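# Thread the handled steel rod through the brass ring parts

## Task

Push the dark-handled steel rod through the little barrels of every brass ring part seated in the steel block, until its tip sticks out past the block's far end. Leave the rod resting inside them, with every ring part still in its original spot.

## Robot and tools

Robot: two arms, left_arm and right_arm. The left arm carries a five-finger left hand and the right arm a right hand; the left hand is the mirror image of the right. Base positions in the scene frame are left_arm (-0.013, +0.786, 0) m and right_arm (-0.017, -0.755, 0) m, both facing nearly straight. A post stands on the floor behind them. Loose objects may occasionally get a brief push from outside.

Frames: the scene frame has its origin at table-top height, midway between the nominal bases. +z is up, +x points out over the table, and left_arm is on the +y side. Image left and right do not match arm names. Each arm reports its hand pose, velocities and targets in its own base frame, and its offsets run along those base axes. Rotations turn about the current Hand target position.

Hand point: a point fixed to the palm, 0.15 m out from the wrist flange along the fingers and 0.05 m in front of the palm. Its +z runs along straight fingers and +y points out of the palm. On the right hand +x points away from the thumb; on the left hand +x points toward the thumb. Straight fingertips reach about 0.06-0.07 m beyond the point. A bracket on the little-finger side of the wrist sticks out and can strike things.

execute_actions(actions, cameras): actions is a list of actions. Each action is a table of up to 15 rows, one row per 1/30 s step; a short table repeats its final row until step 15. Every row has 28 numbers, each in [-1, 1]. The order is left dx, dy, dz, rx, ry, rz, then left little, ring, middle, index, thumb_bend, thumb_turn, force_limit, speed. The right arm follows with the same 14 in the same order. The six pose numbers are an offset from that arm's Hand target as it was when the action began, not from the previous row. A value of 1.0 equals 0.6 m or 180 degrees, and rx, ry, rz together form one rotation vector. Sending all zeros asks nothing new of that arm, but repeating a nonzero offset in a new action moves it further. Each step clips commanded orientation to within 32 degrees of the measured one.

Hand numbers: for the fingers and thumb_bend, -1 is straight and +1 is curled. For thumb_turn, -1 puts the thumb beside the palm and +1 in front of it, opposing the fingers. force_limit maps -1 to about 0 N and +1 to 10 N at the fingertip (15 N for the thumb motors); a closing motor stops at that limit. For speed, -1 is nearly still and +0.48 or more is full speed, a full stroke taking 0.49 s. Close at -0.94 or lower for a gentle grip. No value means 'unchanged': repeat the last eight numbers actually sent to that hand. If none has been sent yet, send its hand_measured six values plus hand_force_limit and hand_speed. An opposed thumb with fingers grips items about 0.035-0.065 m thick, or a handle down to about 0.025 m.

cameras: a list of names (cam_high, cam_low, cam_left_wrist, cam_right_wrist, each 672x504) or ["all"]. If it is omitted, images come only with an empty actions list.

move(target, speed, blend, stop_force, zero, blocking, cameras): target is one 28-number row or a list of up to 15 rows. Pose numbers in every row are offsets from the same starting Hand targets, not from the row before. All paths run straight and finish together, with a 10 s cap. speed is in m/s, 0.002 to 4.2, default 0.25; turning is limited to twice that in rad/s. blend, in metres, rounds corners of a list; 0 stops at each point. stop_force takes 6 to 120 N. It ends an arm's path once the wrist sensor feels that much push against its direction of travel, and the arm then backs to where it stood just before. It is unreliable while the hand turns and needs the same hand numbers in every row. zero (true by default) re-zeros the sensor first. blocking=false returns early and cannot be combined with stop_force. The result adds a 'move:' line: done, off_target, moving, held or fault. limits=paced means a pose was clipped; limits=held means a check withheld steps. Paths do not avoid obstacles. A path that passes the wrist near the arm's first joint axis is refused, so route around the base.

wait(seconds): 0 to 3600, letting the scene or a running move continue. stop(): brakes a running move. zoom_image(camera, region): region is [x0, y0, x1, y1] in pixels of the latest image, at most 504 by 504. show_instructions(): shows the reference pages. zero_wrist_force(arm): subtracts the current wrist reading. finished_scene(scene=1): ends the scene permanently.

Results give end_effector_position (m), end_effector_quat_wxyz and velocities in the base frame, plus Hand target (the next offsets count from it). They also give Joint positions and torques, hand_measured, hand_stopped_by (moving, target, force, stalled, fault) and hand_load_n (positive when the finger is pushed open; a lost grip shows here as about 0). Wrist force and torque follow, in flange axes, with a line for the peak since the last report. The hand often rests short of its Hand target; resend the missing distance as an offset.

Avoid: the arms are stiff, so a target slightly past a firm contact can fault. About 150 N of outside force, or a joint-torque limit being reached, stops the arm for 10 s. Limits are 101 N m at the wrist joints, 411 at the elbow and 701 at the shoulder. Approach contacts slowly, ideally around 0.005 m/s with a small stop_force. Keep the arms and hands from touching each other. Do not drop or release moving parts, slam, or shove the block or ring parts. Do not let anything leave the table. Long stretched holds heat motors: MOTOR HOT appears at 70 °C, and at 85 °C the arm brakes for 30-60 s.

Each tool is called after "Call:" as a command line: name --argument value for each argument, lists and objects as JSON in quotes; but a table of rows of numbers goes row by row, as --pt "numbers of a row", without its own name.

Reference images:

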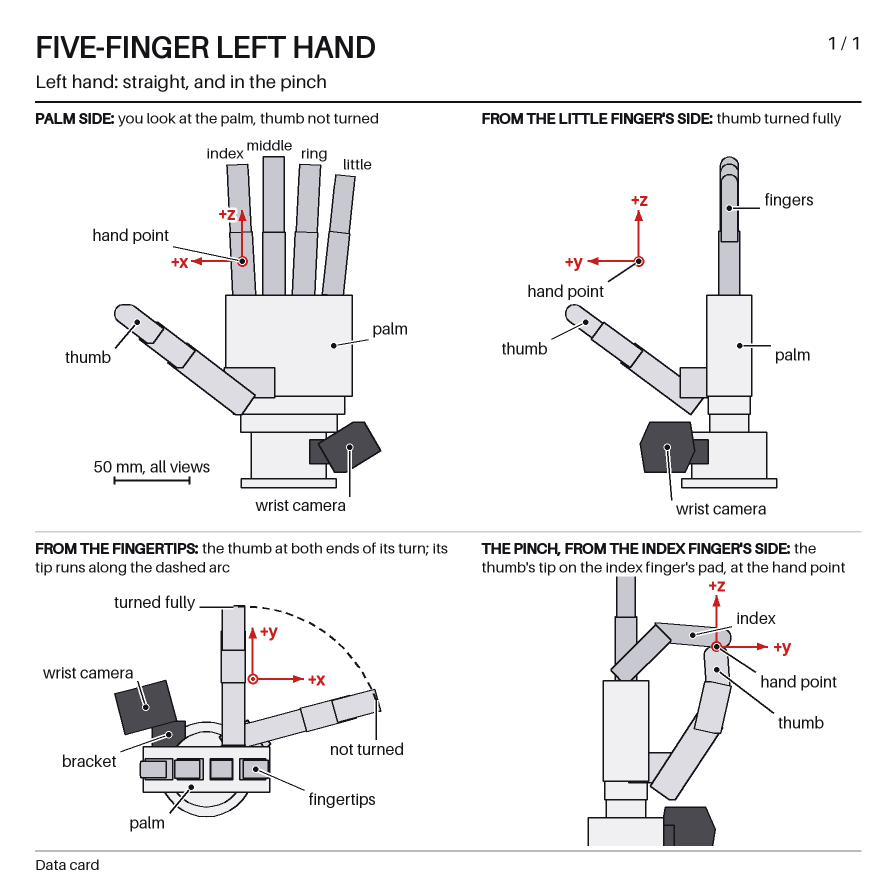

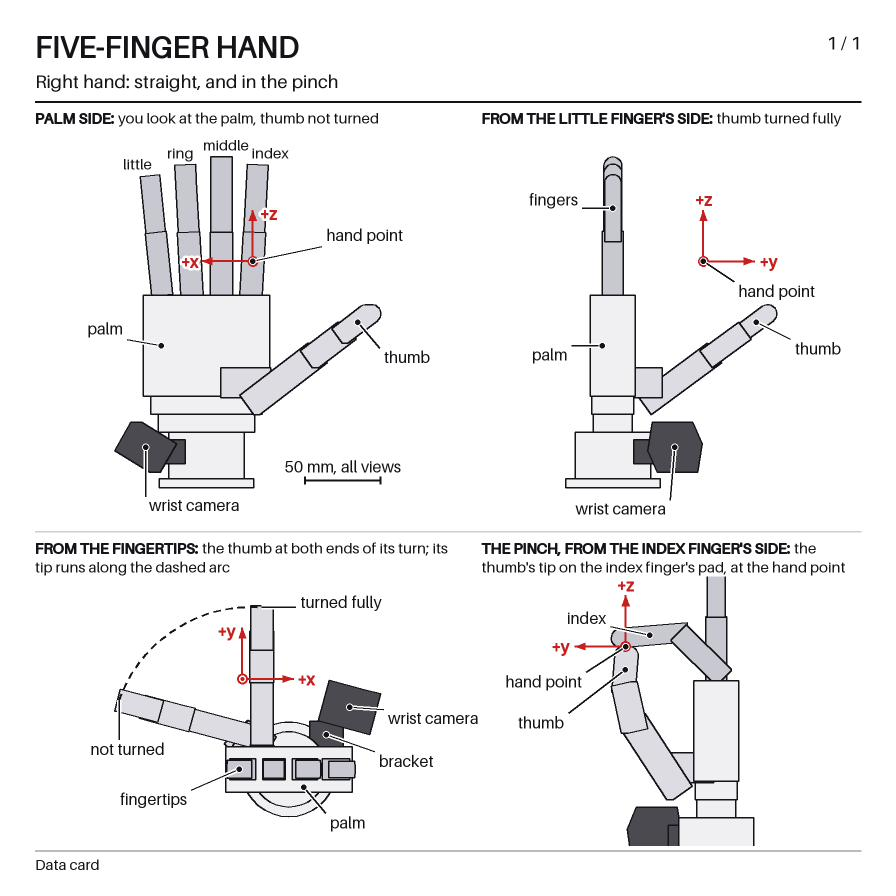

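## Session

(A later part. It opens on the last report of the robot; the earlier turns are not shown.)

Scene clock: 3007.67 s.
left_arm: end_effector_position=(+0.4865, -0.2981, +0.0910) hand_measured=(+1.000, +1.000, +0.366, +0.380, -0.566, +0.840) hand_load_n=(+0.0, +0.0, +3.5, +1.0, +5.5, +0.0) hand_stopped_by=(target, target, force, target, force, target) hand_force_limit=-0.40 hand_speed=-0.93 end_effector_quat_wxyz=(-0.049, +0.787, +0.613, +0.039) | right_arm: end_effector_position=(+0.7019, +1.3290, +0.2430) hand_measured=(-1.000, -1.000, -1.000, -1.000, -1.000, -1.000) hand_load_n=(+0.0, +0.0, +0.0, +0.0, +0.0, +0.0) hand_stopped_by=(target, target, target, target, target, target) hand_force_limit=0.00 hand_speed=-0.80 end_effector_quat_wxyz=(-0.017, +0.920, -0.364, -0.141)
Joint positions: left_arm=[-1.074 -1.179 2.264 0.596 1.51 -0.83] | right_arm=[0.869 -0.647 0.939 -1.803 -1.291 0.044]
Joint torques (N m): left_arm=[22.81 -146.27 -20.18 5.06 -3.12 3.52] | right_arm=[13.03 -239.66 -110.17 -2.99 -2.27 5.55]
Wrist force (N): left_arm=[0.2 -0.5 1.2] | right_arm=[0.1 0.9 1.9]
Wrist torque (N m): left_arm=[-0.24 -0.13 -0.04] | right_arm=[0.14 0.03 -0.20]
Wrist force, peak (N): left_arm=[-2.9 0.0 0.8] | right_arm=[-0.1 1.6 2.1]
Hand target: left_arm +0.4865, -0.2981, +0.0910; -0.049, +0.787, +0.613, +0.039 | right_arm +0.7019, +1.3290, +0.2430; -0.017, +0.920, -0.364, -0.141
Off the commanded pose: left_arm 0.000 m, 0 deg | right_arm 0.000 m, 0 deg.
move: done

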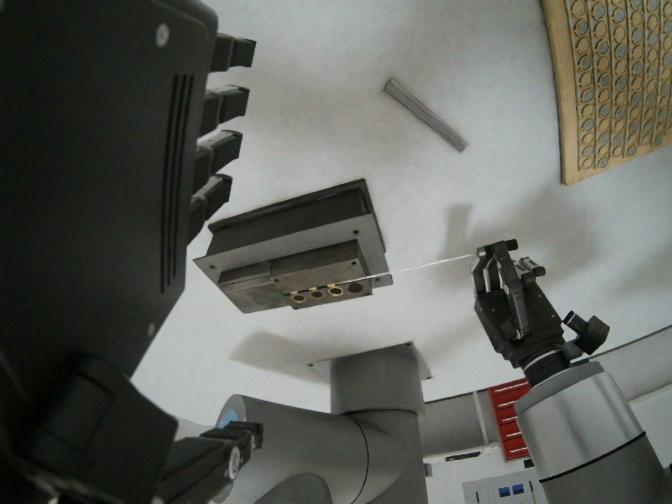

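Call:
zoom_image --camera "cam_right_wrist" --region '[328, 278, 340, 290]'

Call:
move --target '[0,0,0,0,0,0,1,1,0.40,0.38,-0.2,0.84,-0.4,-0.93,-0.0375,-0.0922,-0.1142,0.0465,0.086,0,-1,-1,-1,-1,-1,-1,0,-0.8]' --speed 0.12 --cameras '["cam_right_wrist"]'

Call:
zoom_image --camera "cam_right_wrist" --region '[275, 272, 287, 284]'

Call:
zoom_image --camera "cam_right_wrist" --region '[271, 268, 291, 288]'

Scaled by 42.000 from the camera's image (finer frame: 960x720).

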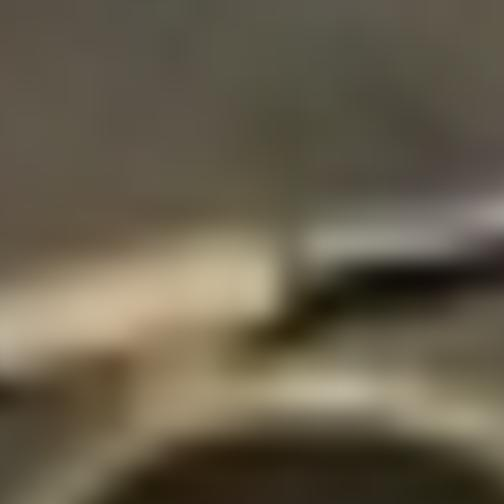

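Scene clock: 3025.70 s.
left_arm: end_effector_position=(+0.4865, -0.2981, +0.0910) hand_measured=(+1.000, +1.000, +0.366, +0.380, -0.566, +0.840) hand_load_n=(+0.0, +0.0, +3.5, +1.0, +5.5, +0.0) hand_stopped_by=(target, target, force, target, force, target) hand_force_limit=-0.40 hand_speed=-0.93 end_effector_quat_wxyz=(-0.049, +0.787, +0.613, +0.039) | right_arm: end_effector_position=(+0.6795, +1.2738, +0.1746) hand_measured=(-1.000, -1.000, -1.000, -1.000, -1.000, -1.000) hand_load_n=(+0.0, +0.0, +0.0, +0.0, +0.0, +0.0) hand_stopped_by=(target, target, target, target, target, target) hand_force_limit=0.00 hand_speed=-0.80 end_effector_quat_wxyz=(-0.035, +0.889, -0.352, -0.290) end_effector_velocity=(-0.001, +0.000, -0.001) end_effector_angular_velocity=(+0.003, +0.005, +0.000)
Joint positions: left_arm=[-1.074 -1.179 2.264 0.596 1.51 -0.83] | right_arm=[0.803 -0.656 1.11 -1.846 -1.003 -0.066]
Joint velocities: left_arm=[within noise] | right_arm=[-0.001 0 0.002 0 0.005 -0.002]
Joint torques (N m): left_arm=[18.87 -144.13 -23.87 4.67 3.09 3.19] | right_arm=[-13.53 -235.19 -88.39 -14.18 6.41 -5.88]
Wrist force (N): left_arm=[0.3 -0.3 0.9] | right_arm=[-0.2 1.4 1.8]
Wrist torque (N m): left_arm=[-0.19 -0.13 -0.04] | right_arm=[0.24 0.19 0.33]
Wrist force, peak (N): left_arm=[0.2 -0.4 1.4] | right_arm=[0.7 1.6 2.3]
Hand target: left_arm +0.4865, -0.2981, +0.0910; -0.049, +0.787, +0.613, +0.039 | right_arm +0.6794, +1.2737, +0.1745; -0.035, +0.889, -0.352, -0.290
Off the commanded pose: left_arm 0.000 m, 0 deg | right_arm 0.000 m, 0 deg.
move: done

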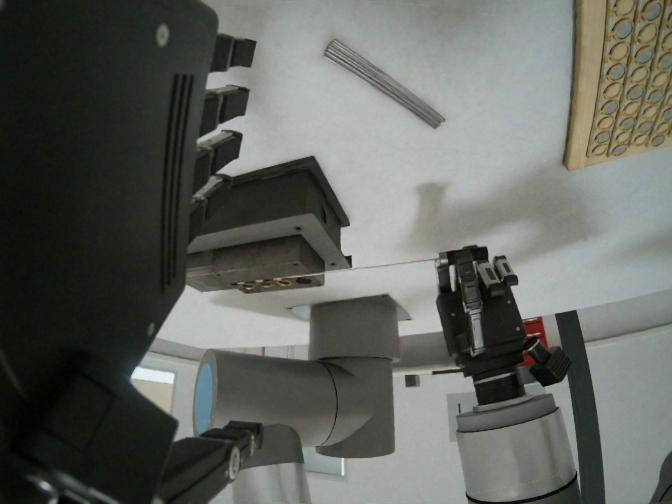

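Scaled by 42.000 from the camera's image (finer frame: 960x720).

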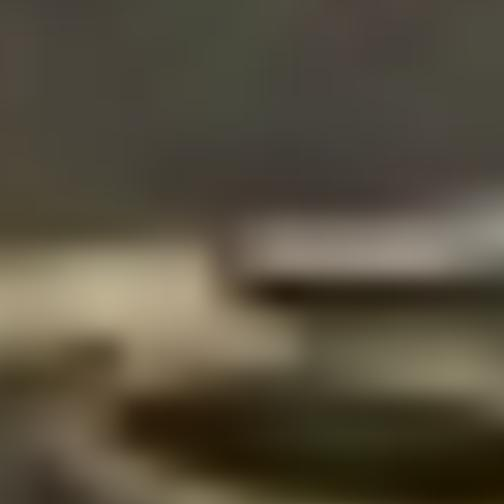

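Scaled by 25.200 from the camera's image (finer frame: 960x720).

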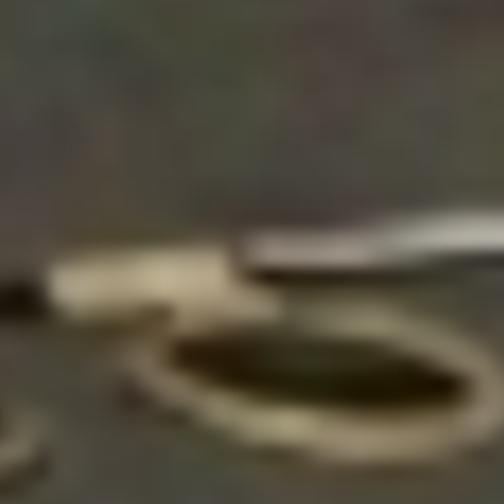

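Call:
move --target '[0,0,0,0,0,0,1,1,0.40,0.38,-0.2,0.84,-0.4,-0.93,-0.1633,0.1027,0.145,-0.1136,-0.2101,0,-1,-1,-1,-1,-1,-1,0,-0.8]' --speed 0.12 --cameras '["cam_right_wrist"]'

Call:
zoom_image --camera "cam_right_wrist" --region '[273, 271, 288, 286]'

Call:
zoom_image --camera "cam_right_wrist" --region '[268, 262, 298, 292]'

Scene clock: 3040.10 s.
left_arm: end_effector_position=(+0.4865, -0.2981, +0.0910) hand_measured=(+1.000, +1.000, +0.366, +0.380, -0.566, +0.840) hand_load_n=(+0.5, +0.0, +3.5, +1.0, +5.5, +0.0) hand_stopped_by=(target, target, force, target, force, target) hand_force_limit=-0.40 hand_speed=-0.93 end_effector_quat_wxyz=(-0.049, +0.787, +0.613, +0.039) | right_arm: end_effector_position=(+0.5815, +1.3353, +0.2615) hand_measured=(-1.000, -1.000, -1.000, -1.000, -1.000, -1.000) hand_load_n=(+0.0, +0.0, +0.0, -0.5, +0.0, +0.0) hand_stopped_by=(target, target, target, target, target, target) hand_force_limit=0.00 hand_speed=-0.80 end_effector_quat_wxyz=(+0.009, +0.927, -0.367, +0.078)
Joint positions: left_arm=[-1.074 -1.179 2.264 0.596 1.51 -0.83] | right_arm=[1.027 -0.731 1.049 -1.898 -1.728 0.209]
Joint torques (N m): left_arm=[16.27 -144.73 -31.68 4.35 3.35 3.64] | right_arm=[18.74 -231.85 -110.99 -3.87 -3.96 4.74]
Wrist force (N): left_arm=[0.0 -0.5 1.2] | right_arm=[0.2 1.7 1.6]
Wrist torque (N m): left_arm=[-0.25 -0.09 -0.05] | right_arm=[0.27 -0.08 -0.14]
Wrist force, peak (N): left_arm=[0.2 -0.7 1.4] | right_arm=[-0.1 1.6 2.3]
Hand target: left_arm +0.4865, -0.2981, +0.0910; -0.049, +0.787, +0.613, +0.039 | right_arm +0.5815, +1.3353, +0.2615; +0.009, +0.927, -0.367, +0.078
Off the commanded pose: left_arm 0.000 m, 0 deg | right_arm 0.000 m, 0 deg.
move: done

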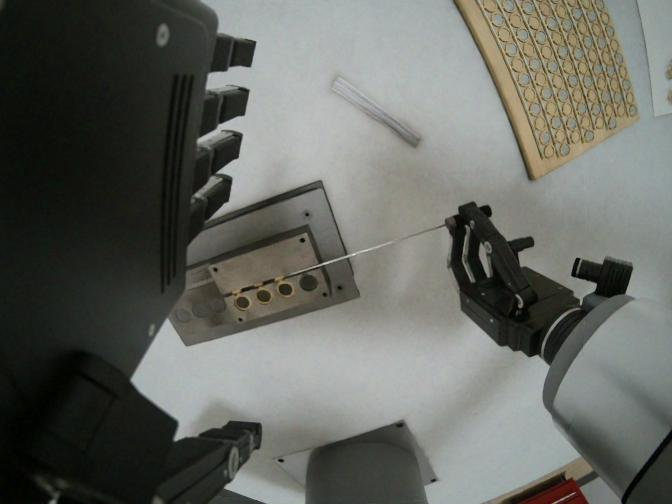

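Scaled by 33.600 from the camera's image (finer frame: 960x720).

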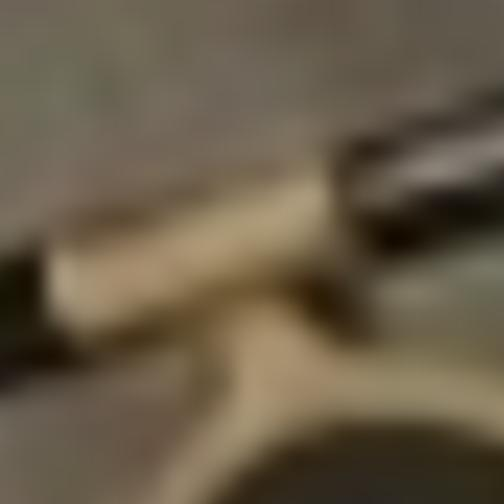

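Scaled by 16.800 from the camera's image (finer frame: 960x720).

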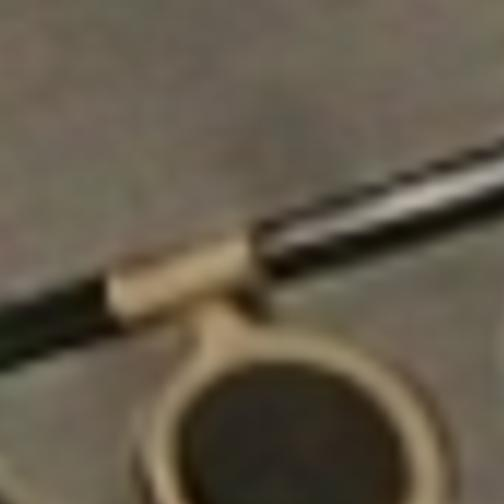

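Call:
move --target '[-0.0006,-0.005,0,0,0,0,1,1,0.40,0.38,-0.2,0.84,-0.4,-0.93,0.1633,-0.1027,-0.145,0.1136,0.2101,0,-1,-1,-1,-1,-1,-1,0,-0.8]' --speed 0.08 --cameras '["cam_right_wrist"]'

Call:
zoom_image --camera "cam_right_wrist" --region '[275, 272, 287, 284]'

Call:
zoom_image --camera "cam_right_wrist" --region '[271, 268, 291, 288]'

Scene clock: 3064.83 s.
left_arm: end_effector_position=(+0.4862, -0.3011, +0.0910) hand_measured=(+1.000, +1.000, +0.366, +0.380, -0.566, +0.840) hand_load_n=(+0.5, +0.0, +3.0, +1.0, +5.5, +0.0) hand_stopped_by=(target, target, force, target, force, target) hand_force_limit=-0.40 hand_speed=-0.93 end_effector_quat_wxyz=(-0.049, +0.787, +0.613, +0.039) | right_arm: end_effector_position=(+0.6794, +1.2737, +0.1745) hand_measured=(-1.000, -1.000, -1.000, -1.000, -1.000, -1.000) hand_load_n=(+0.0, +0.0, +0.0, +0.0, +0.0, +0.0) hand_stopped_by=(target, target, target, target, target, target) hand_force_limit=0.00 hand_speed=-0.80 end_effector_quat_wxyz=(-0.035, +0.889, -0.352, -0.290)
Joint positions: left_arm=[-1.077 -1.178 2.262 0.598 1.51 -0.833] | right_arm=[0.803 -0.656 1.11 -1.846 -1.003 -0.066]
Joint torques (N m): left_arm=[-21.04 -102.05 -50.53 12.84 4.42 -3.83] | right_arm=[-18.82 -233.2 -104.87 -3.08 6 -7.09]
Wrist force (N): left_arm=[0.2 -0.4 1.2] | right_arm=[0.0 1.5 1.9]
Wrist torque (N m): left_arm=[-0.23 -0.10 0.35] | right_arm=[0.26 0.16 0.34]
Wrist force, peak (N): left_arm=[0.3 -0.3 1.5] | right_arm=[0.4 2.2 1.9]
Hand target: left_arm +0.4862, -0.3011, +0.0910; -0.049, +0.787, +0.613, +0.039 | right_arm +0.6794, +1.2737, +0.1745; -0.035, +0.889, -0.352, -0.290
Off the commanded pose: left_arm 0.000 m, 0 deg | right_arm 0.000 m, 0 deg.
move: done

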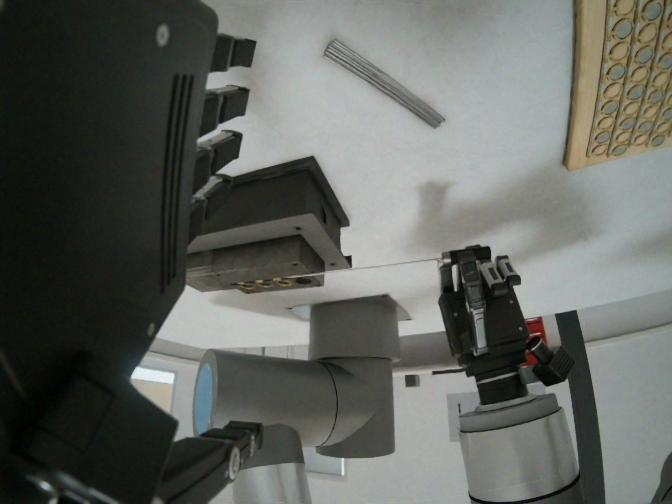

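Scaled by 42.000 from the camera's image (finer frame: 960x720).

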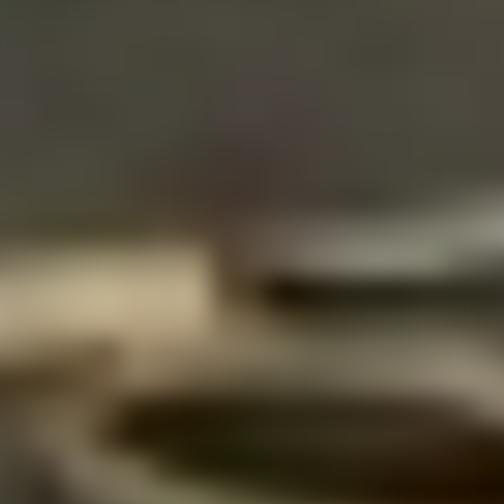

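Scaled by 25.200 from the camera's image (finer frame: 960x720).

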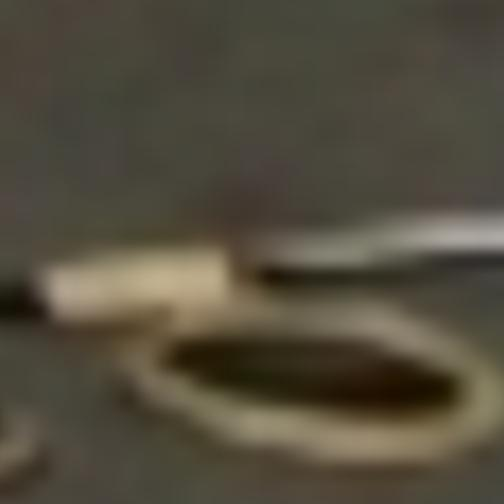

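Call:
move --target '[0.0006,0,0.0017,0,0,0,1,1,0.40,0.38,-0.2,0.84,-0.4,-0.93,0,0,0,0,0,0,-1,-1,-1,-1,-1,-1,0,-0.8]' --speed 0.008 --cameras '["cam_right_wrist"]'

Call:
zoom_image --camera "cam_right_wrist" --region '[275, 272, 287, 284]'

Call:
zoom_image --camera "cam_right_wrist" --region '[271, 268, 291, 288]'

Scene clock: 3090.70 s.
left_arm: end_effector_position=(+0.4865, -0.3012, +0.0919) hand_measured=(+1.000, +1.000, +0.366, +0.380, -0.566, +0.840) hand_load_n=(+0.0, +0.0, +3.0, +1.0, +5.5, +0.0) hand_stopped_by=(target, target, force, target, force, target) hand_force_limit=-0.40 hand_speed=-0.93 end_effector_quat_wxyz=(-0.049, +0.787, +0.613, +0.039) | right_arm: end_effector_position=(+0.6794, +1.2737, +0.1745) hand_measured=(-1.000, -1.000, -1.000, -1.000, -1.000, -1.000) hand_load_n=(+0.0, +0.0, +0.0, +0.0, +0.0, +0.0) hand_stopped_by=(target, target, target, target, target, target) hand_force_limit=0.00 hand_speed=-0.80 end_effector_quat_wxyz=(-0.035, +0.889, -0.352, -0.290)
Joint positions: left_arm=[-1.077 -1.179 2.261 0.6 1.51 -0.833] | right_arm=[0.803 -0.656 1.11 -1.846 -1.002 -0.066]
Joint torques (N m): left_arm=[21.34 -144.18 -50.15 13.83 -1.04 3.81] | right_arm=[-14.92 -234.52 -105.81 -2.77 6.92 -6]
Wrist force (N): left_arm=[0.0 -0.3 1.1] | right_arm=[-0.1 1.5 2.0]
Wrist torque (N m): left_arm=[-0.20 -0.09 0.17] | right_arm=[0.25 0.16 0.34]
Wrist force, peak (N): left_arm=[0.2 -0.5 1.3] | right_arm=[0.1 1.6 2.4]
Hand target: left_arm +0.4865, -0.3011, +0.0920; -0.049, +0.787, +0.613, +0.039 | right_arm +0.6794, +1.2737, +0.1745; -0.035, +0.889, -0.352, -0.290
Off the commanded pose: left_arm 0.000 m, 0 deg | right_arm 0.000 m, 0 deg.
move: done

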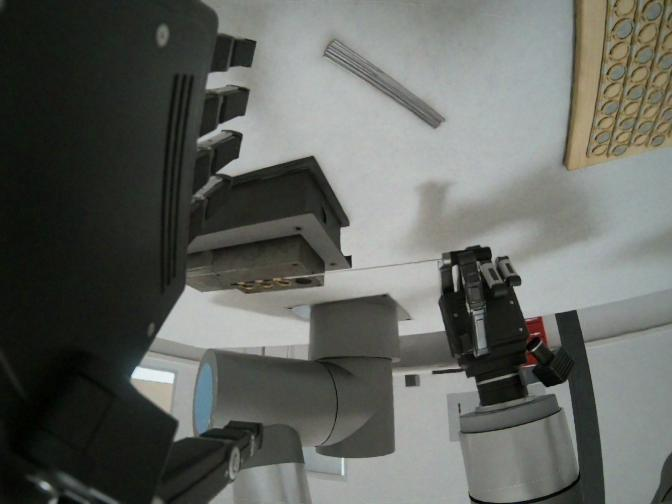

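Scaled by 42.000 from the camera's image (finer frame: 960x720).

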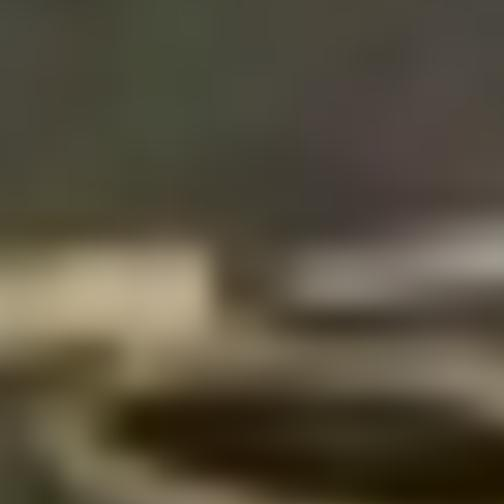

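Scaled by 25.200 from the camera's image (finer frame: 960x720).

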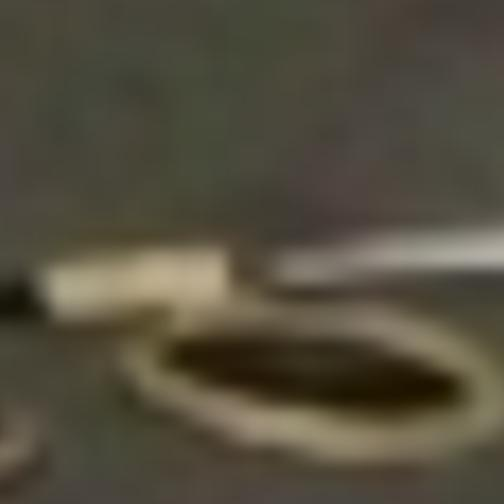

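Call:
move --target '[0,0,0,0,0,0,1,1,0.40,0.38,-0.2,0.84,-0.4,-0.93,0.0375,0.0922,0.1142,-0.0465,-0.086,0,-1,-1,-1,-1,-1,-1,0,-0.8]' --speed 0.12 --cameras '["cam_right_wrist"]'

Call:
zoom_image --camera "cam_right_wrist" --region '[324, 272, 344, 292]'

Call:
zoom_image --camera "cam_right_wrist" --region '[328, 278, 340, 290]'

Scene clock: 3105.17 s.
left_arm: end_effector_position=(+0.4865, -0.3011, +0.0920) hand_measured=(+1.000, +1.000, +0.366, +0.380, -0.566, +0.840) hand_load_n=(+0.0, +0.0, +3.5, +1.0, +5.5, +0.0) hand_stopped_by=(target, target, force, target, force, target) hand_force_limit=-0.40 hand_speed=-0.93 end_effector_quat_wxyz=(-0.049, +0.787, +0.613, +0.039) | right_arm: end_effector_position=(+0.7019, +1.3289, +0.2429) hand_measured=(-1.000, -1.000, -1.000, -1.000, -1.000, -1.000) hand_load_n=(+0.0, +0.0, +0.0, +0.0, +0.0, +0.0) hand_stopped_by=(target, target, target, target, target, target) hand_force_limit=0.00 hand_speed=-0.80 end_effector_quat_wxyz=(-0.017, +0.920, -0.364, -0.142)
Joint positions: left_arm=[-1.077 -1.179 2.261 0.6 1.51 -0.833] | right_arm=[0.869 -0.647 0.939 -1.803 -1.291 0.044]
Joint torques (N m): left_arm=[21.04 -145.79 -50.18 13.16 -2.98 3.64] | right_arm=[15.51 -236.01 -115.58 -4.08 -3.04 5.37]
Wrist force (N): left_arm=[0.0 -0.1 1.0] | right_arm=[0.0 1.3 1.5]
Wrist torque (N m): left_arm=[-0.16 -0.09 0.14] | right_arm=[0.23 0.07 -0.19]
Wrist force, peak (N): left_arm=[0.4 -0.7 1.4] | right_arm=[0.1 1.8 2.6]
Hand target: left_arm +0.4865, -0.3011, +0.0920; -0.049, +0.787, +0.613, +0.039 | right_arm +0.7019, +1.3290, +0.2430; -0.017, +0.920, -0.364, -0.141
Off the commanded pose: left_arm 0.000 m, 0 deg | right_arm 0.000 m, 0 deg.
move: done

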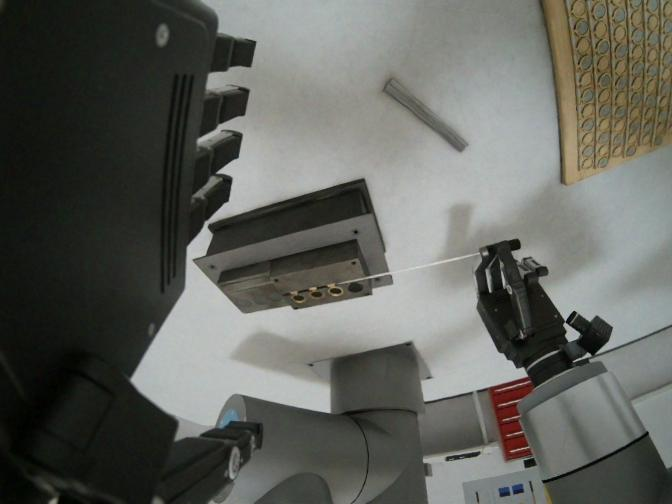

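Scaled by 25.200 from the camera's image (finer frame: 960x720).

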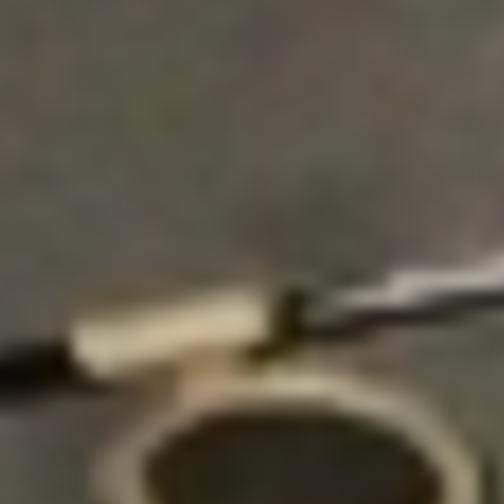

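Scaled by 42.000 from the camera's image (finer frame: 960x720).

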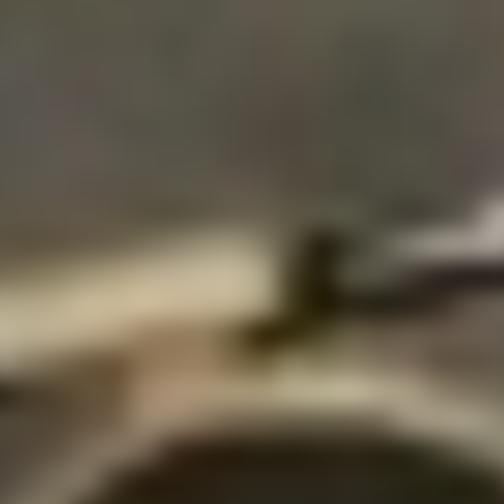

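Call:
move --target '[0,0,0,0,0,0,1,1,0.40,0.38,-0.2,0.84,-0.4,-0.93,-0.2008,0.0105,0.0308,-0.0671,-0.1241,0,-1,-1,-1,-1,-1,-1,0,-0.8]' --speed 0.12 --cameras '["cam_right_wrist"]'

Call:
zoom_image --camera "cam_right_wrist" --region '[273, 268, 288, 283]'

Call:
zoom_image --camera "cam_right_wrist" --region '[272, 262, 302, 292]'

Scene clock: 3113.33 s.
left_arm: end_effector_position=(+0.4865, -0.3011, +0.0920) hand_measured=(+1.000, +1.000, +0.366, +0.380, -0.566, +0.840) hand_load_n=(+0.0, +0.0, +3.0, +1.0, +5.5, +0.0) hand_stopped_by=(target, target, force, target, force, target) hand_force_limit=-0.40 hand_speed=-0.93 end_effector_quat_wxyz=(-0.049, +0.787, +0.613, +0.039) | right_arm: end_effector_position=(+0.5816, +1.3353, +0.2615) hand_measured=(-1.000, -1.000, -1.000, -1.000, -1.000, -1.000) hand_load_n=(+0.0, +0.0, +0.0, +0.0, +0.0, +0.0) hand_stopped_by=(target, target, target, target, target, target) hand_force_limit=0.00 hand_speed=-0.80 end_effector_quat_wxyz=(+0.009, +0.927, -0.367, +0.078)
Joint positions: left_arm=[-1.077 -1.179 2.261 0.6 1.51 -0.833] | right_arm=[1.027 -0.73 1.049 -1.897 -1.728 0.209]
Joint torques (N m): left_arm=[20.8 -145.49 -50.54 13.39 -2.87 3.72] | right_arm=[13.67 -272.59 -90.62 -14.4 -4.03 4.75]
Wrist force (N): left_arm=[0.4 -0.3 1.0] | right_arm=[0.3 1.6 1.7]
Wrist torque (N m): left_arm=[-0.19 -0.15 0.17] | right_arm=[0.25 -0.10 -0.14]
Wrist force, peak (N): left_arm=[0.5 -0.5 1.4] | right_arm=[0.2 2.2 1.8]
Hand target: left_arm +0.4865, -0.3011, +0.0920; -0.049, +0.787, +0.613, +0.039 | right_arm +0.5815, +1.3353, +0.2615; +0.009, +0.927, -0.367, +0.078
Off the commanded pose: left_arm 0.000 m, 0 deg | right_arm 0.000 m, 0 deg.
move: done

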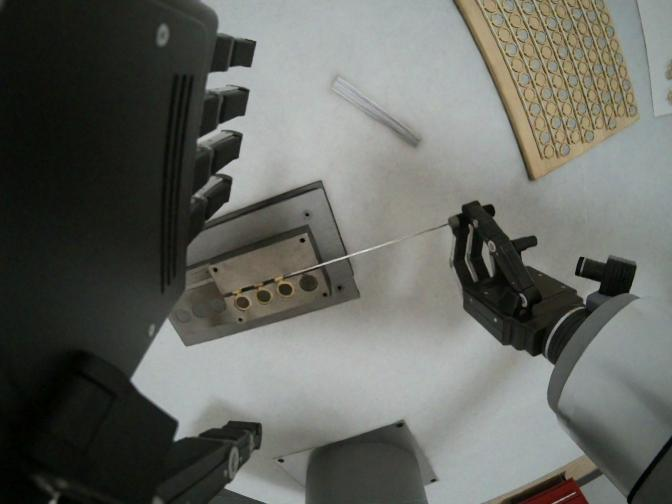

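Scaled by 33.600 from the camera's image (finer frame: 960x720).

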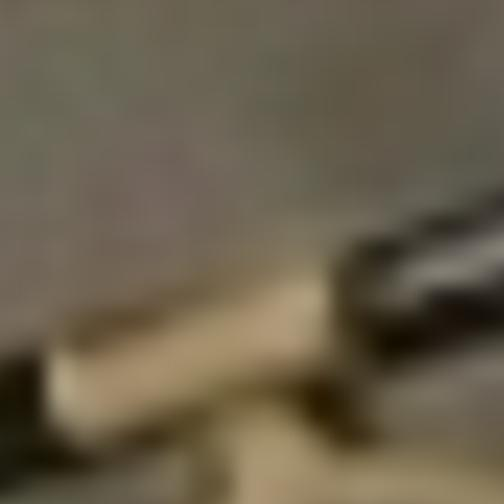

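Scaled by 16.800 from the camera's image (finer frame: 960x720).

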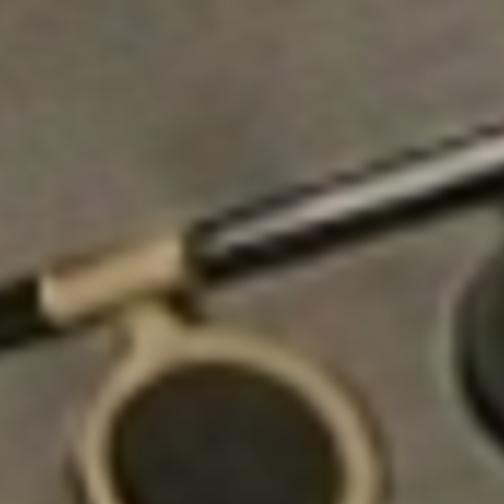

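Call:
move --target '[-0.0004,0,0,0,0,0,1,1,0.40,0.38,-0.2,0.84,-0.4,-0.93,0,0,0,0,0,0,-1,-1,-1,-1,-1,-1,0,-0.8]' --speed 0.008

Call:
move --target '[0.0002,0.0021,0,0,0,0,1,1,0.40,0.38,-0.2,0.84,-0.4,-0.93,0,0,0,0,0,0,-1,-1,-1,-1,-1,-1,0,-0.8]' --speed 0.005 --stop_force 6 --cameras '["cam_right_wrist"]'

Call:
zoom_image --camera "cam_right_wrist" --region '[273, 268, 288, 283]'

Scene clock: 3130.83 s.
left_arm: end_effector_position=(+0.4863, -0.3011, +0.0920) hand_measured=(+1.000, +1.000, +0.366, +0.380, -0.566, +0.840) hand_load_n=(+0.0, +0.0, +3.5, +1.0, +5.5, +0.0) hand_stopped_by=(target, target, force, target, force, target) hand_force_limit=-0.40 hand_speed=-0.93 end_effector_quat_wxyz=(-0.049, +0.787, +0.613, +0.039) | right_arm: end_effector_position=(+0.5815, +1.3353, +0.2615) hand_measured=(-1.000, -1.000, -1.000, -1.000, -1.000, -1.000) hand_load_n=(+0.0, +0.0, +0.0, +0.0, +0.0, +0.0) hand_stopped_by=(target, target, target, target, target, target) hand_force_limit=0.00 hand_speed=-0.80 end_effector_quat_wxyz=(+0.009, +0.927, -0.367, +0.078)
Joint positions: left_arm=[-1.077 -1.179 2.261 0.6 1.51 -0.833] | right_arm=[1.027 -0.73 1.049 -1.897 -1.728 0.209]
Joint torques (N m): left_arm=[-24.97 -144.46 -16.23 5.71 0.68 -3.8] | right_arm=[15.99 -279.42 -90.05 -14.74 -4.11 5.13]
Wrist force (N): left_arm=[0.1 -0.2 1.1] | right_arm=[0.6 1.8 1.5]
Wrist torque (N m): left_arm=[-0.18 -0.10 0.24] | right_arm=[0.30 -0.15 -0.11]
Wrist force, peak (N): left_arm=[0.3 -0.7 1.4] | right_arm=[0.5 2.0 2.1]
Hand target: left_arm +0.4863, -0.3011, +0.0920; -0.049, +0.787, +0.613, +0.039 | right_arm +0.5815, +1.3353, +0.2615; +0.009, +0.927, -0.367, +0.078
Off the commanded pose: left_arm 0.000 m, 0 deg | right_arm 0.000 m, 0 deg.
move: done

Scene clock: 3132.17 s.
left_arm: end_effector_position=(+0.4864, -0.2999, +0.0920) hand_measured=(+1.000, +1.000, +0.366, +0.380, -0.566, +0.840) hand_load_n=(+0.0, +0.0, +3.0, +1.0, +5.5, +0.0) hand_stopped_by=(target, target, force, target, force, target) hand_force_limit=-0.40 hand_speed=-0.93 end_effector_quat_wxyz=(-0.049, +0.787, +0.613, +0.039) | right_arm: end_effector_position=(+0.5815, +1.3353, +0.2615) hand_measured=(-1.000, -1.000, -1.000, -1.000, -1.000, -1.000) hand_load_n=(+0.0, +0.0, +0.0, +0.0, -0.5, +0.0) hand_stopped_by=(target, target, target, target, target, target) hand_force_limit=0.00 hand_speed=-0.80 end_effector_quat_wxyz=(+0.009, +0.927, -0.367, +0.078)
Joint positions: left_arm=[-1.076 -1.18 2.262 0.599 1.51 -0.832] | right_arm=[1.027 -0.73 1.049 -1.897 -1.728 0.209]
Joint torques (N m): left_arm=[17.5 -145.31 -19.32 4.24 -4.23 3.49] | right_arm=[20.59 -280.4 -89.85 -14.29 -3.94 5.44]
Wrist force (N): left_arm=[0.2 -0.3 1.2] | right_arm=[0.5 1.8 1.7]
Wrist torque (N m): left_arm=[-0.20 -0.12 -0.05] | right_arm=[0.27 -0.13 -0.13]
Wrist force, peak (N): left_arm=[0.3 -0.3 1.4] | right_arm=[0.7 1.9 1.8]
Hand target: left_arm +0.4864, -0.2999, +0.0920; -0.049, +0.787, +0.613, +0.039 | right_arm +0.5815, +1.3353, +0.2615; +0.009, +0.927, -0.367, +0.078
Off the commanded pose: left_arm 0.000 m, 0 deg | right_arm 0.000 m, 0 deg.
move: done

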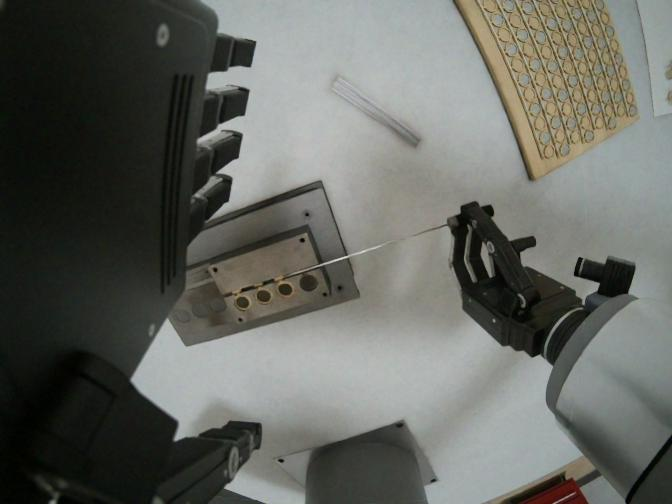

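Scaled by 33.600 from the camera's image (finer frame: 960x720).

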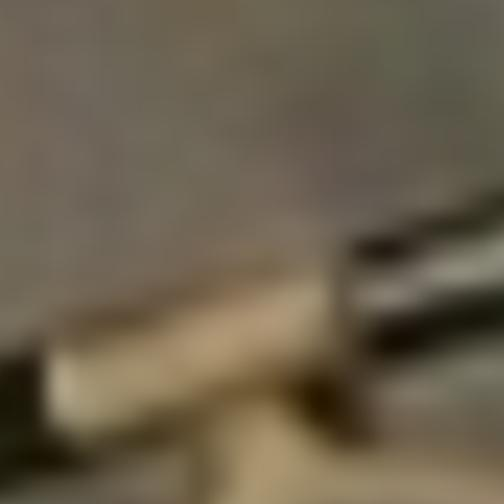

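Call:
move --target '[0.0002,0.0017,0,0,0,0,1,1,0.40,0.38,-0.2,0.84,-0.4,-0.93,0,0,0,0,0,0,-1,-1,-1,-1,-1,-1,0,-0.8]' --speed 0.005 --stop_force 6 --cameras '["cam_right_wrist"]'

Call:
zoom_image --camera "cam_right_wrist" --region '[273, 268, 288, 283]'

Scene clock: 3137.90 s.
left_arm: end_effector_position=(+0.4865, -0.2989, +0.0920) hand_measured=(+1.000, +1.000, +0.366, +0.380, -0.566, +0.840) hand_load_n=(+0.0, +0.0, +3.5, +1.0, +5.5, +0.0) hand_stopped_by=(target, target, force, target, force, target) hand_force_limit=-0.40 hand_speed=-0.93 end_effector_quat_wxyz=(-0.049, +0.787, +0.613, +0.039) | right_arm: end_effector_position=(+0.5815, +1.3353, +0.2615) hand_measured=(-1.000, -1.000, -1.000, -1.000, -1.000, -1.000) hand_load_n=(+0.0, +0.0, +0.0, +0.0, +0.0, +0.0) hand_stopped_by=(target, target, target, target, target, target) hand_force_limit=0.00 hand_speed=-0.80 end_effector_quat_wxyz=(+0.009, +0.927, -0.367, +0.078)
Joint positions: left_arm=[-1.075 -1.18 2.263 0.599 1.51 -0.831] | right_arm=[1.027 -0.73 1.049 -1.897 -1.728 0.209]
Joint torques (N m): left_arm=[22.15 -145.79 -17.78 4.39 -4 3.49] | right_arm=[16.35 -276.77 -92.54 -13.81 -4.08 5.35]
Wrist force (N): left_arm=[0.3 -0.3 1.2] | right_arm=[0.6 2.0 1.6]
Wrist torque (N m): left_arm=[-0.21 -0.14 -0.04] | right_arm=[0.33 -0.16 -0.10]
Wrist force, peak (N): left_arm=[0.5 -0.6 1.5] | right_arm=[0.7 2.1 1.9]
Hand target: left_arm +0.4865, -0.2989, +0.0920; -0.049, +0.787, +0.613, +0.039 | right_arm +0.5815, +1.3353, +0.2615; +0.009, +0.927, -0.367, +0.078
Off the commanded pose: left_arm 0.000 m, 0 deg | right_arm 0.000 m, 0 deg.
move: done

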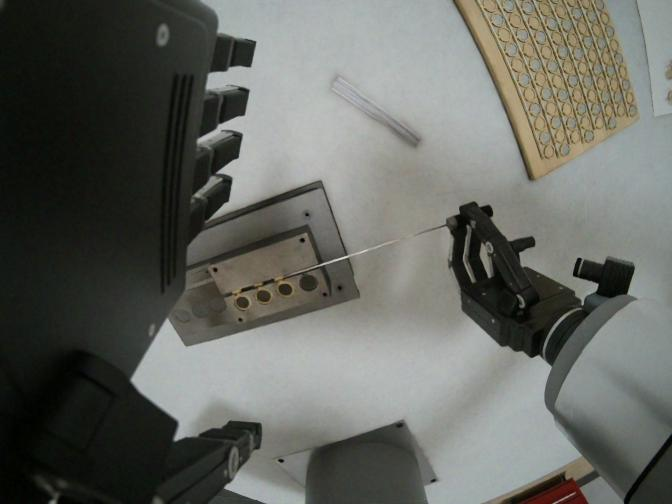

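Scaled by 33.600 from the camera's image (finer frame: 960x720).

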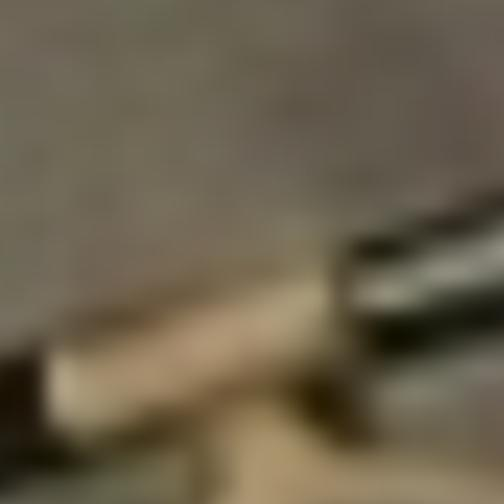

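Call:
move --target '[0.0002,0.0017,0,0,0,0,1,1,0.40,0.38,-0.2,0.84,-0.4,-0.93,0,0,0,0,0,0,-1,-1,-1,-1,-1,-1,0,-0.8]' --speed 0.005 --stop_force 6 --cameras '["cam_right_wrist"]'

Call:
zoom_image --camera "cam_right_wrist" --region '[273, 268, 288, 283]'

Scene clock: 3144.07 s.
left_arm: end_effector_position=(+0.4866, -0.2978, +0.0920) hand_measured=(+1.000, +1.000, +0.366, +0.380, -0.566, +0.840) hand_load_n=(+0.5, +0.0, +3.0, +1.0, +5.5, +0.0) hand_stopped_by=(target, target, force, target, force, target) hand_force_limit=-0.40 hand_speed=-0.93 end_effector_quat_wxyz=(-0.049, +0.787, +0.613, +0.039) | right_arm: end_effector_position=(+0.5815, +1.3353, +0.2615) hand_measured=(-1.000, -1.000, -1.000, -1.000, -1.000, -1.000) hand_load_n=(+0.0, +0.0, +0.0, +0.0, +0.0, +0.0) hand_stopped_by=(target, target, target, target, target, target) hand_force_limit=0.00 hand_speed=-0.80 end_effector_quat_wxyz=(+0.009, +0.927, -0.367, +0.078)
Joint positions: left_arm=[-1.073 -1.181 2.264 0.598 1.51 -0.83] | right_arm=[1.027 -0.73 1.049 -1.897 -1.728 0.209]
Joint torques (N m): left_arm=[19.81 -143.15 -17.88 4.61 -4.12 3.32] | right_arm=[18.19 -280.47 -88.54 -13.86 -4.09 5.36]
Wrist force (N): left_arm=[0.2 -0.4 1.0] | right_arm=[0.5 1.9 1.4]
Wrist torque (N m): left_arm=[-0.21 -0.12 -0.04] | right_arm=[0.31 -0.14 -0.11]
Wrist force, peak (N): left_arm=[0.2 -0.4 1.7] | right_arm=[0.4 2.1 2.1]
Hand target: left_arm +0.4866, -0.2978, +0.0920; -0.049, +0.787, +0.613, +0.039 | right_arm +0.5815, +1.3353, +0.2615; +0.009, +0.927, -0.367, +0.078
Off the commanded pose: left_arm 0.000 m, 0 deg | right_arm 0.000 m, 0 deg.
move: done

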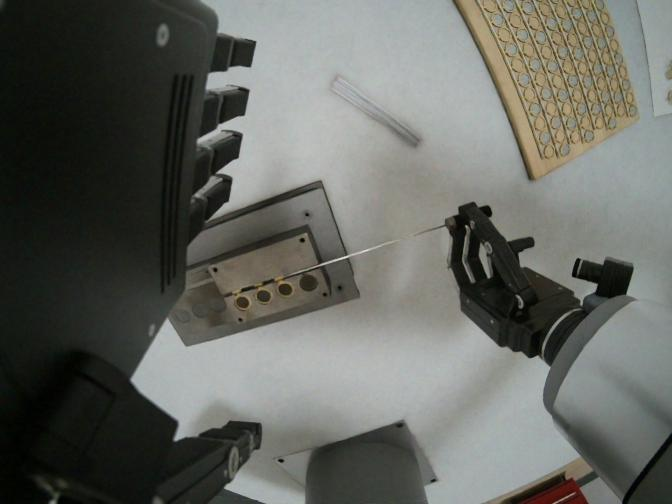

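Scaled by 33.600 from the camera's image (finer frame: 960x720).

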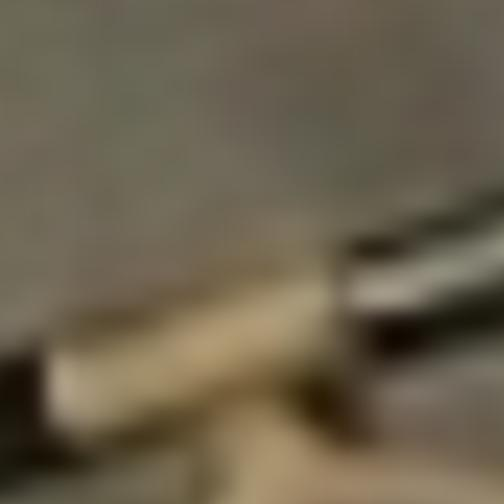

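Call:
move --target '[0.0006,0.005,0,0,0,0,1,1,0.40,0.38,-0.2,0.84,-0.4,-0.93,0.2008,-0.0105,-0.0308,0.0671,0.1241,0,-1,-1,-1,-1,-1,-1,0,-0.8]' --speed 0.06 --cameras '["cam_right_wrist"]'

Call:
zoom_image --camera "cam_right_wrist" --region '[324, 272, 344, 292]'

Call:
zoom_image --camera "cam_right_wrist" --region '[328, 278, 340, 290]'

Scene clock: 3153.50 s.
left_arm: end_effector_position=(+0.4870, -0.2948, +0.0920) hand_measured=(+1.000, +1.000, +0.366, +0.380, -0.566, +0.840) hand_load_n=(+0.0, +0.0, +3.5, +1.0, +5.5, +0.0) hand_stopped_by=(target, target, force, target, force, target) hand_force_limit=-0.40 hand_speed=-0.93 end_effector_quat_wxyz=(-0.049, +0.787, +0.613, +0.039) | right_arm: end_effector_position=(+0.7018, +1.3290, +0.2430) hand_measured=(-1.000, -1.000, -1.000, -1.000, -1.000, -1.000) hand_load_n=(+0.0, +0.0, +0.0, +0.0, +0.0, +0.0) hand_stopped_by=(target, target, target, target, target, target) hand_force_limit=0.00 hand_speed=-0.80 end_effector_quat_wxyz=(-0.017, +0.920, -0.364, -0.141)
Joint positions: left_arm=[-1.07 -1.182 2.266 0.597 1.509 -0.826] | right_arm=[0.869 -0.647 0.939 -1.803 -1.292 0.044]
Joint torques (N m): left_arm=[22.09 -144.13 -19.57 4.56 -4.27 3.88] | right_arm=[-19.75 -240.8 -111.33 -3.36 5.11 -5.31]
Wrist force (N): left_arm=[0.2 -0.4 1.1] | right_arm=[-0.1 1.3 1.6]
Wrist torque (N m): left_arm=[-0.23 -0.12 -0.04] | right_arm=[0.24 0.09 0.34]
Wrist force, peak (N): left_arm=[0.2 -0.3 1.6] | right_arm=[0.0 2.5 1.7]
Hand target: left_arm +0.4870, -0.2948, +0.0920; -0.049, +0.787, +0.613, +0.039 | right_arm +0.7019, +1.3290, +0.2430; -0.017, +0.920, -0.364, -0.141
Off the commanded pose: left_arm 0.000 m, 0 deg | right_arm 0.000 m, 0 deg.
move: done

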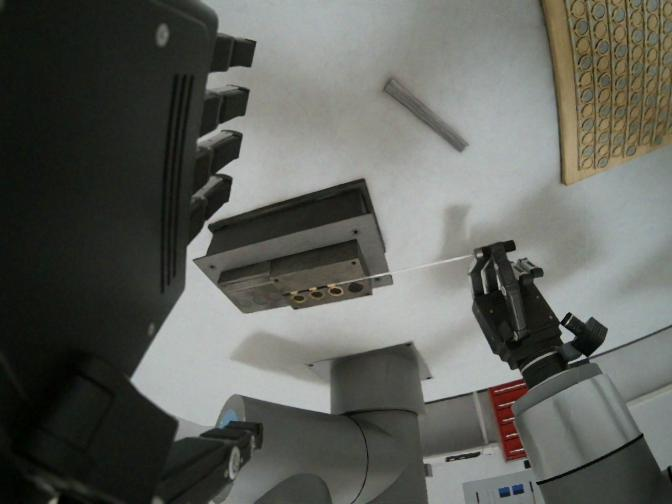

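Scaled by 25.200 from the camera's image (finer frame: 960x720).

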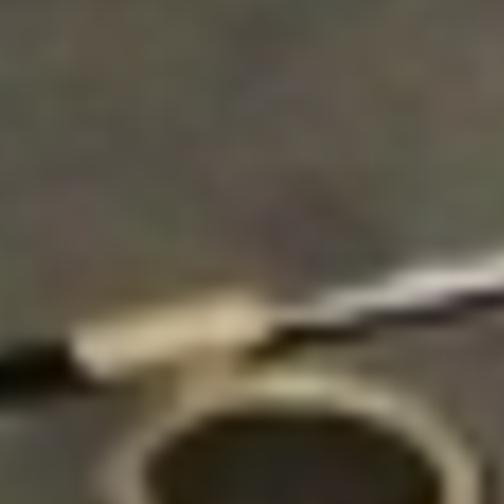

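Scaled by 42.000 from the camera's image (finer frame: 960x720).

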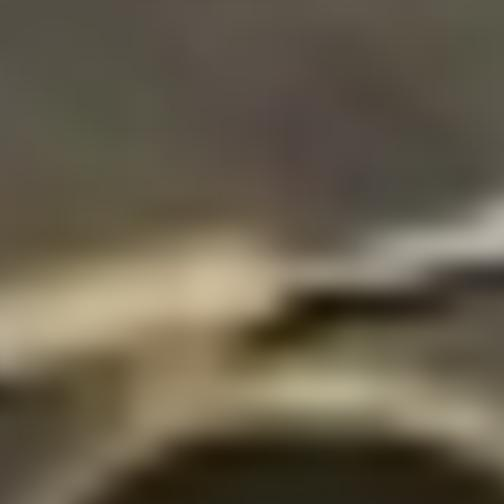

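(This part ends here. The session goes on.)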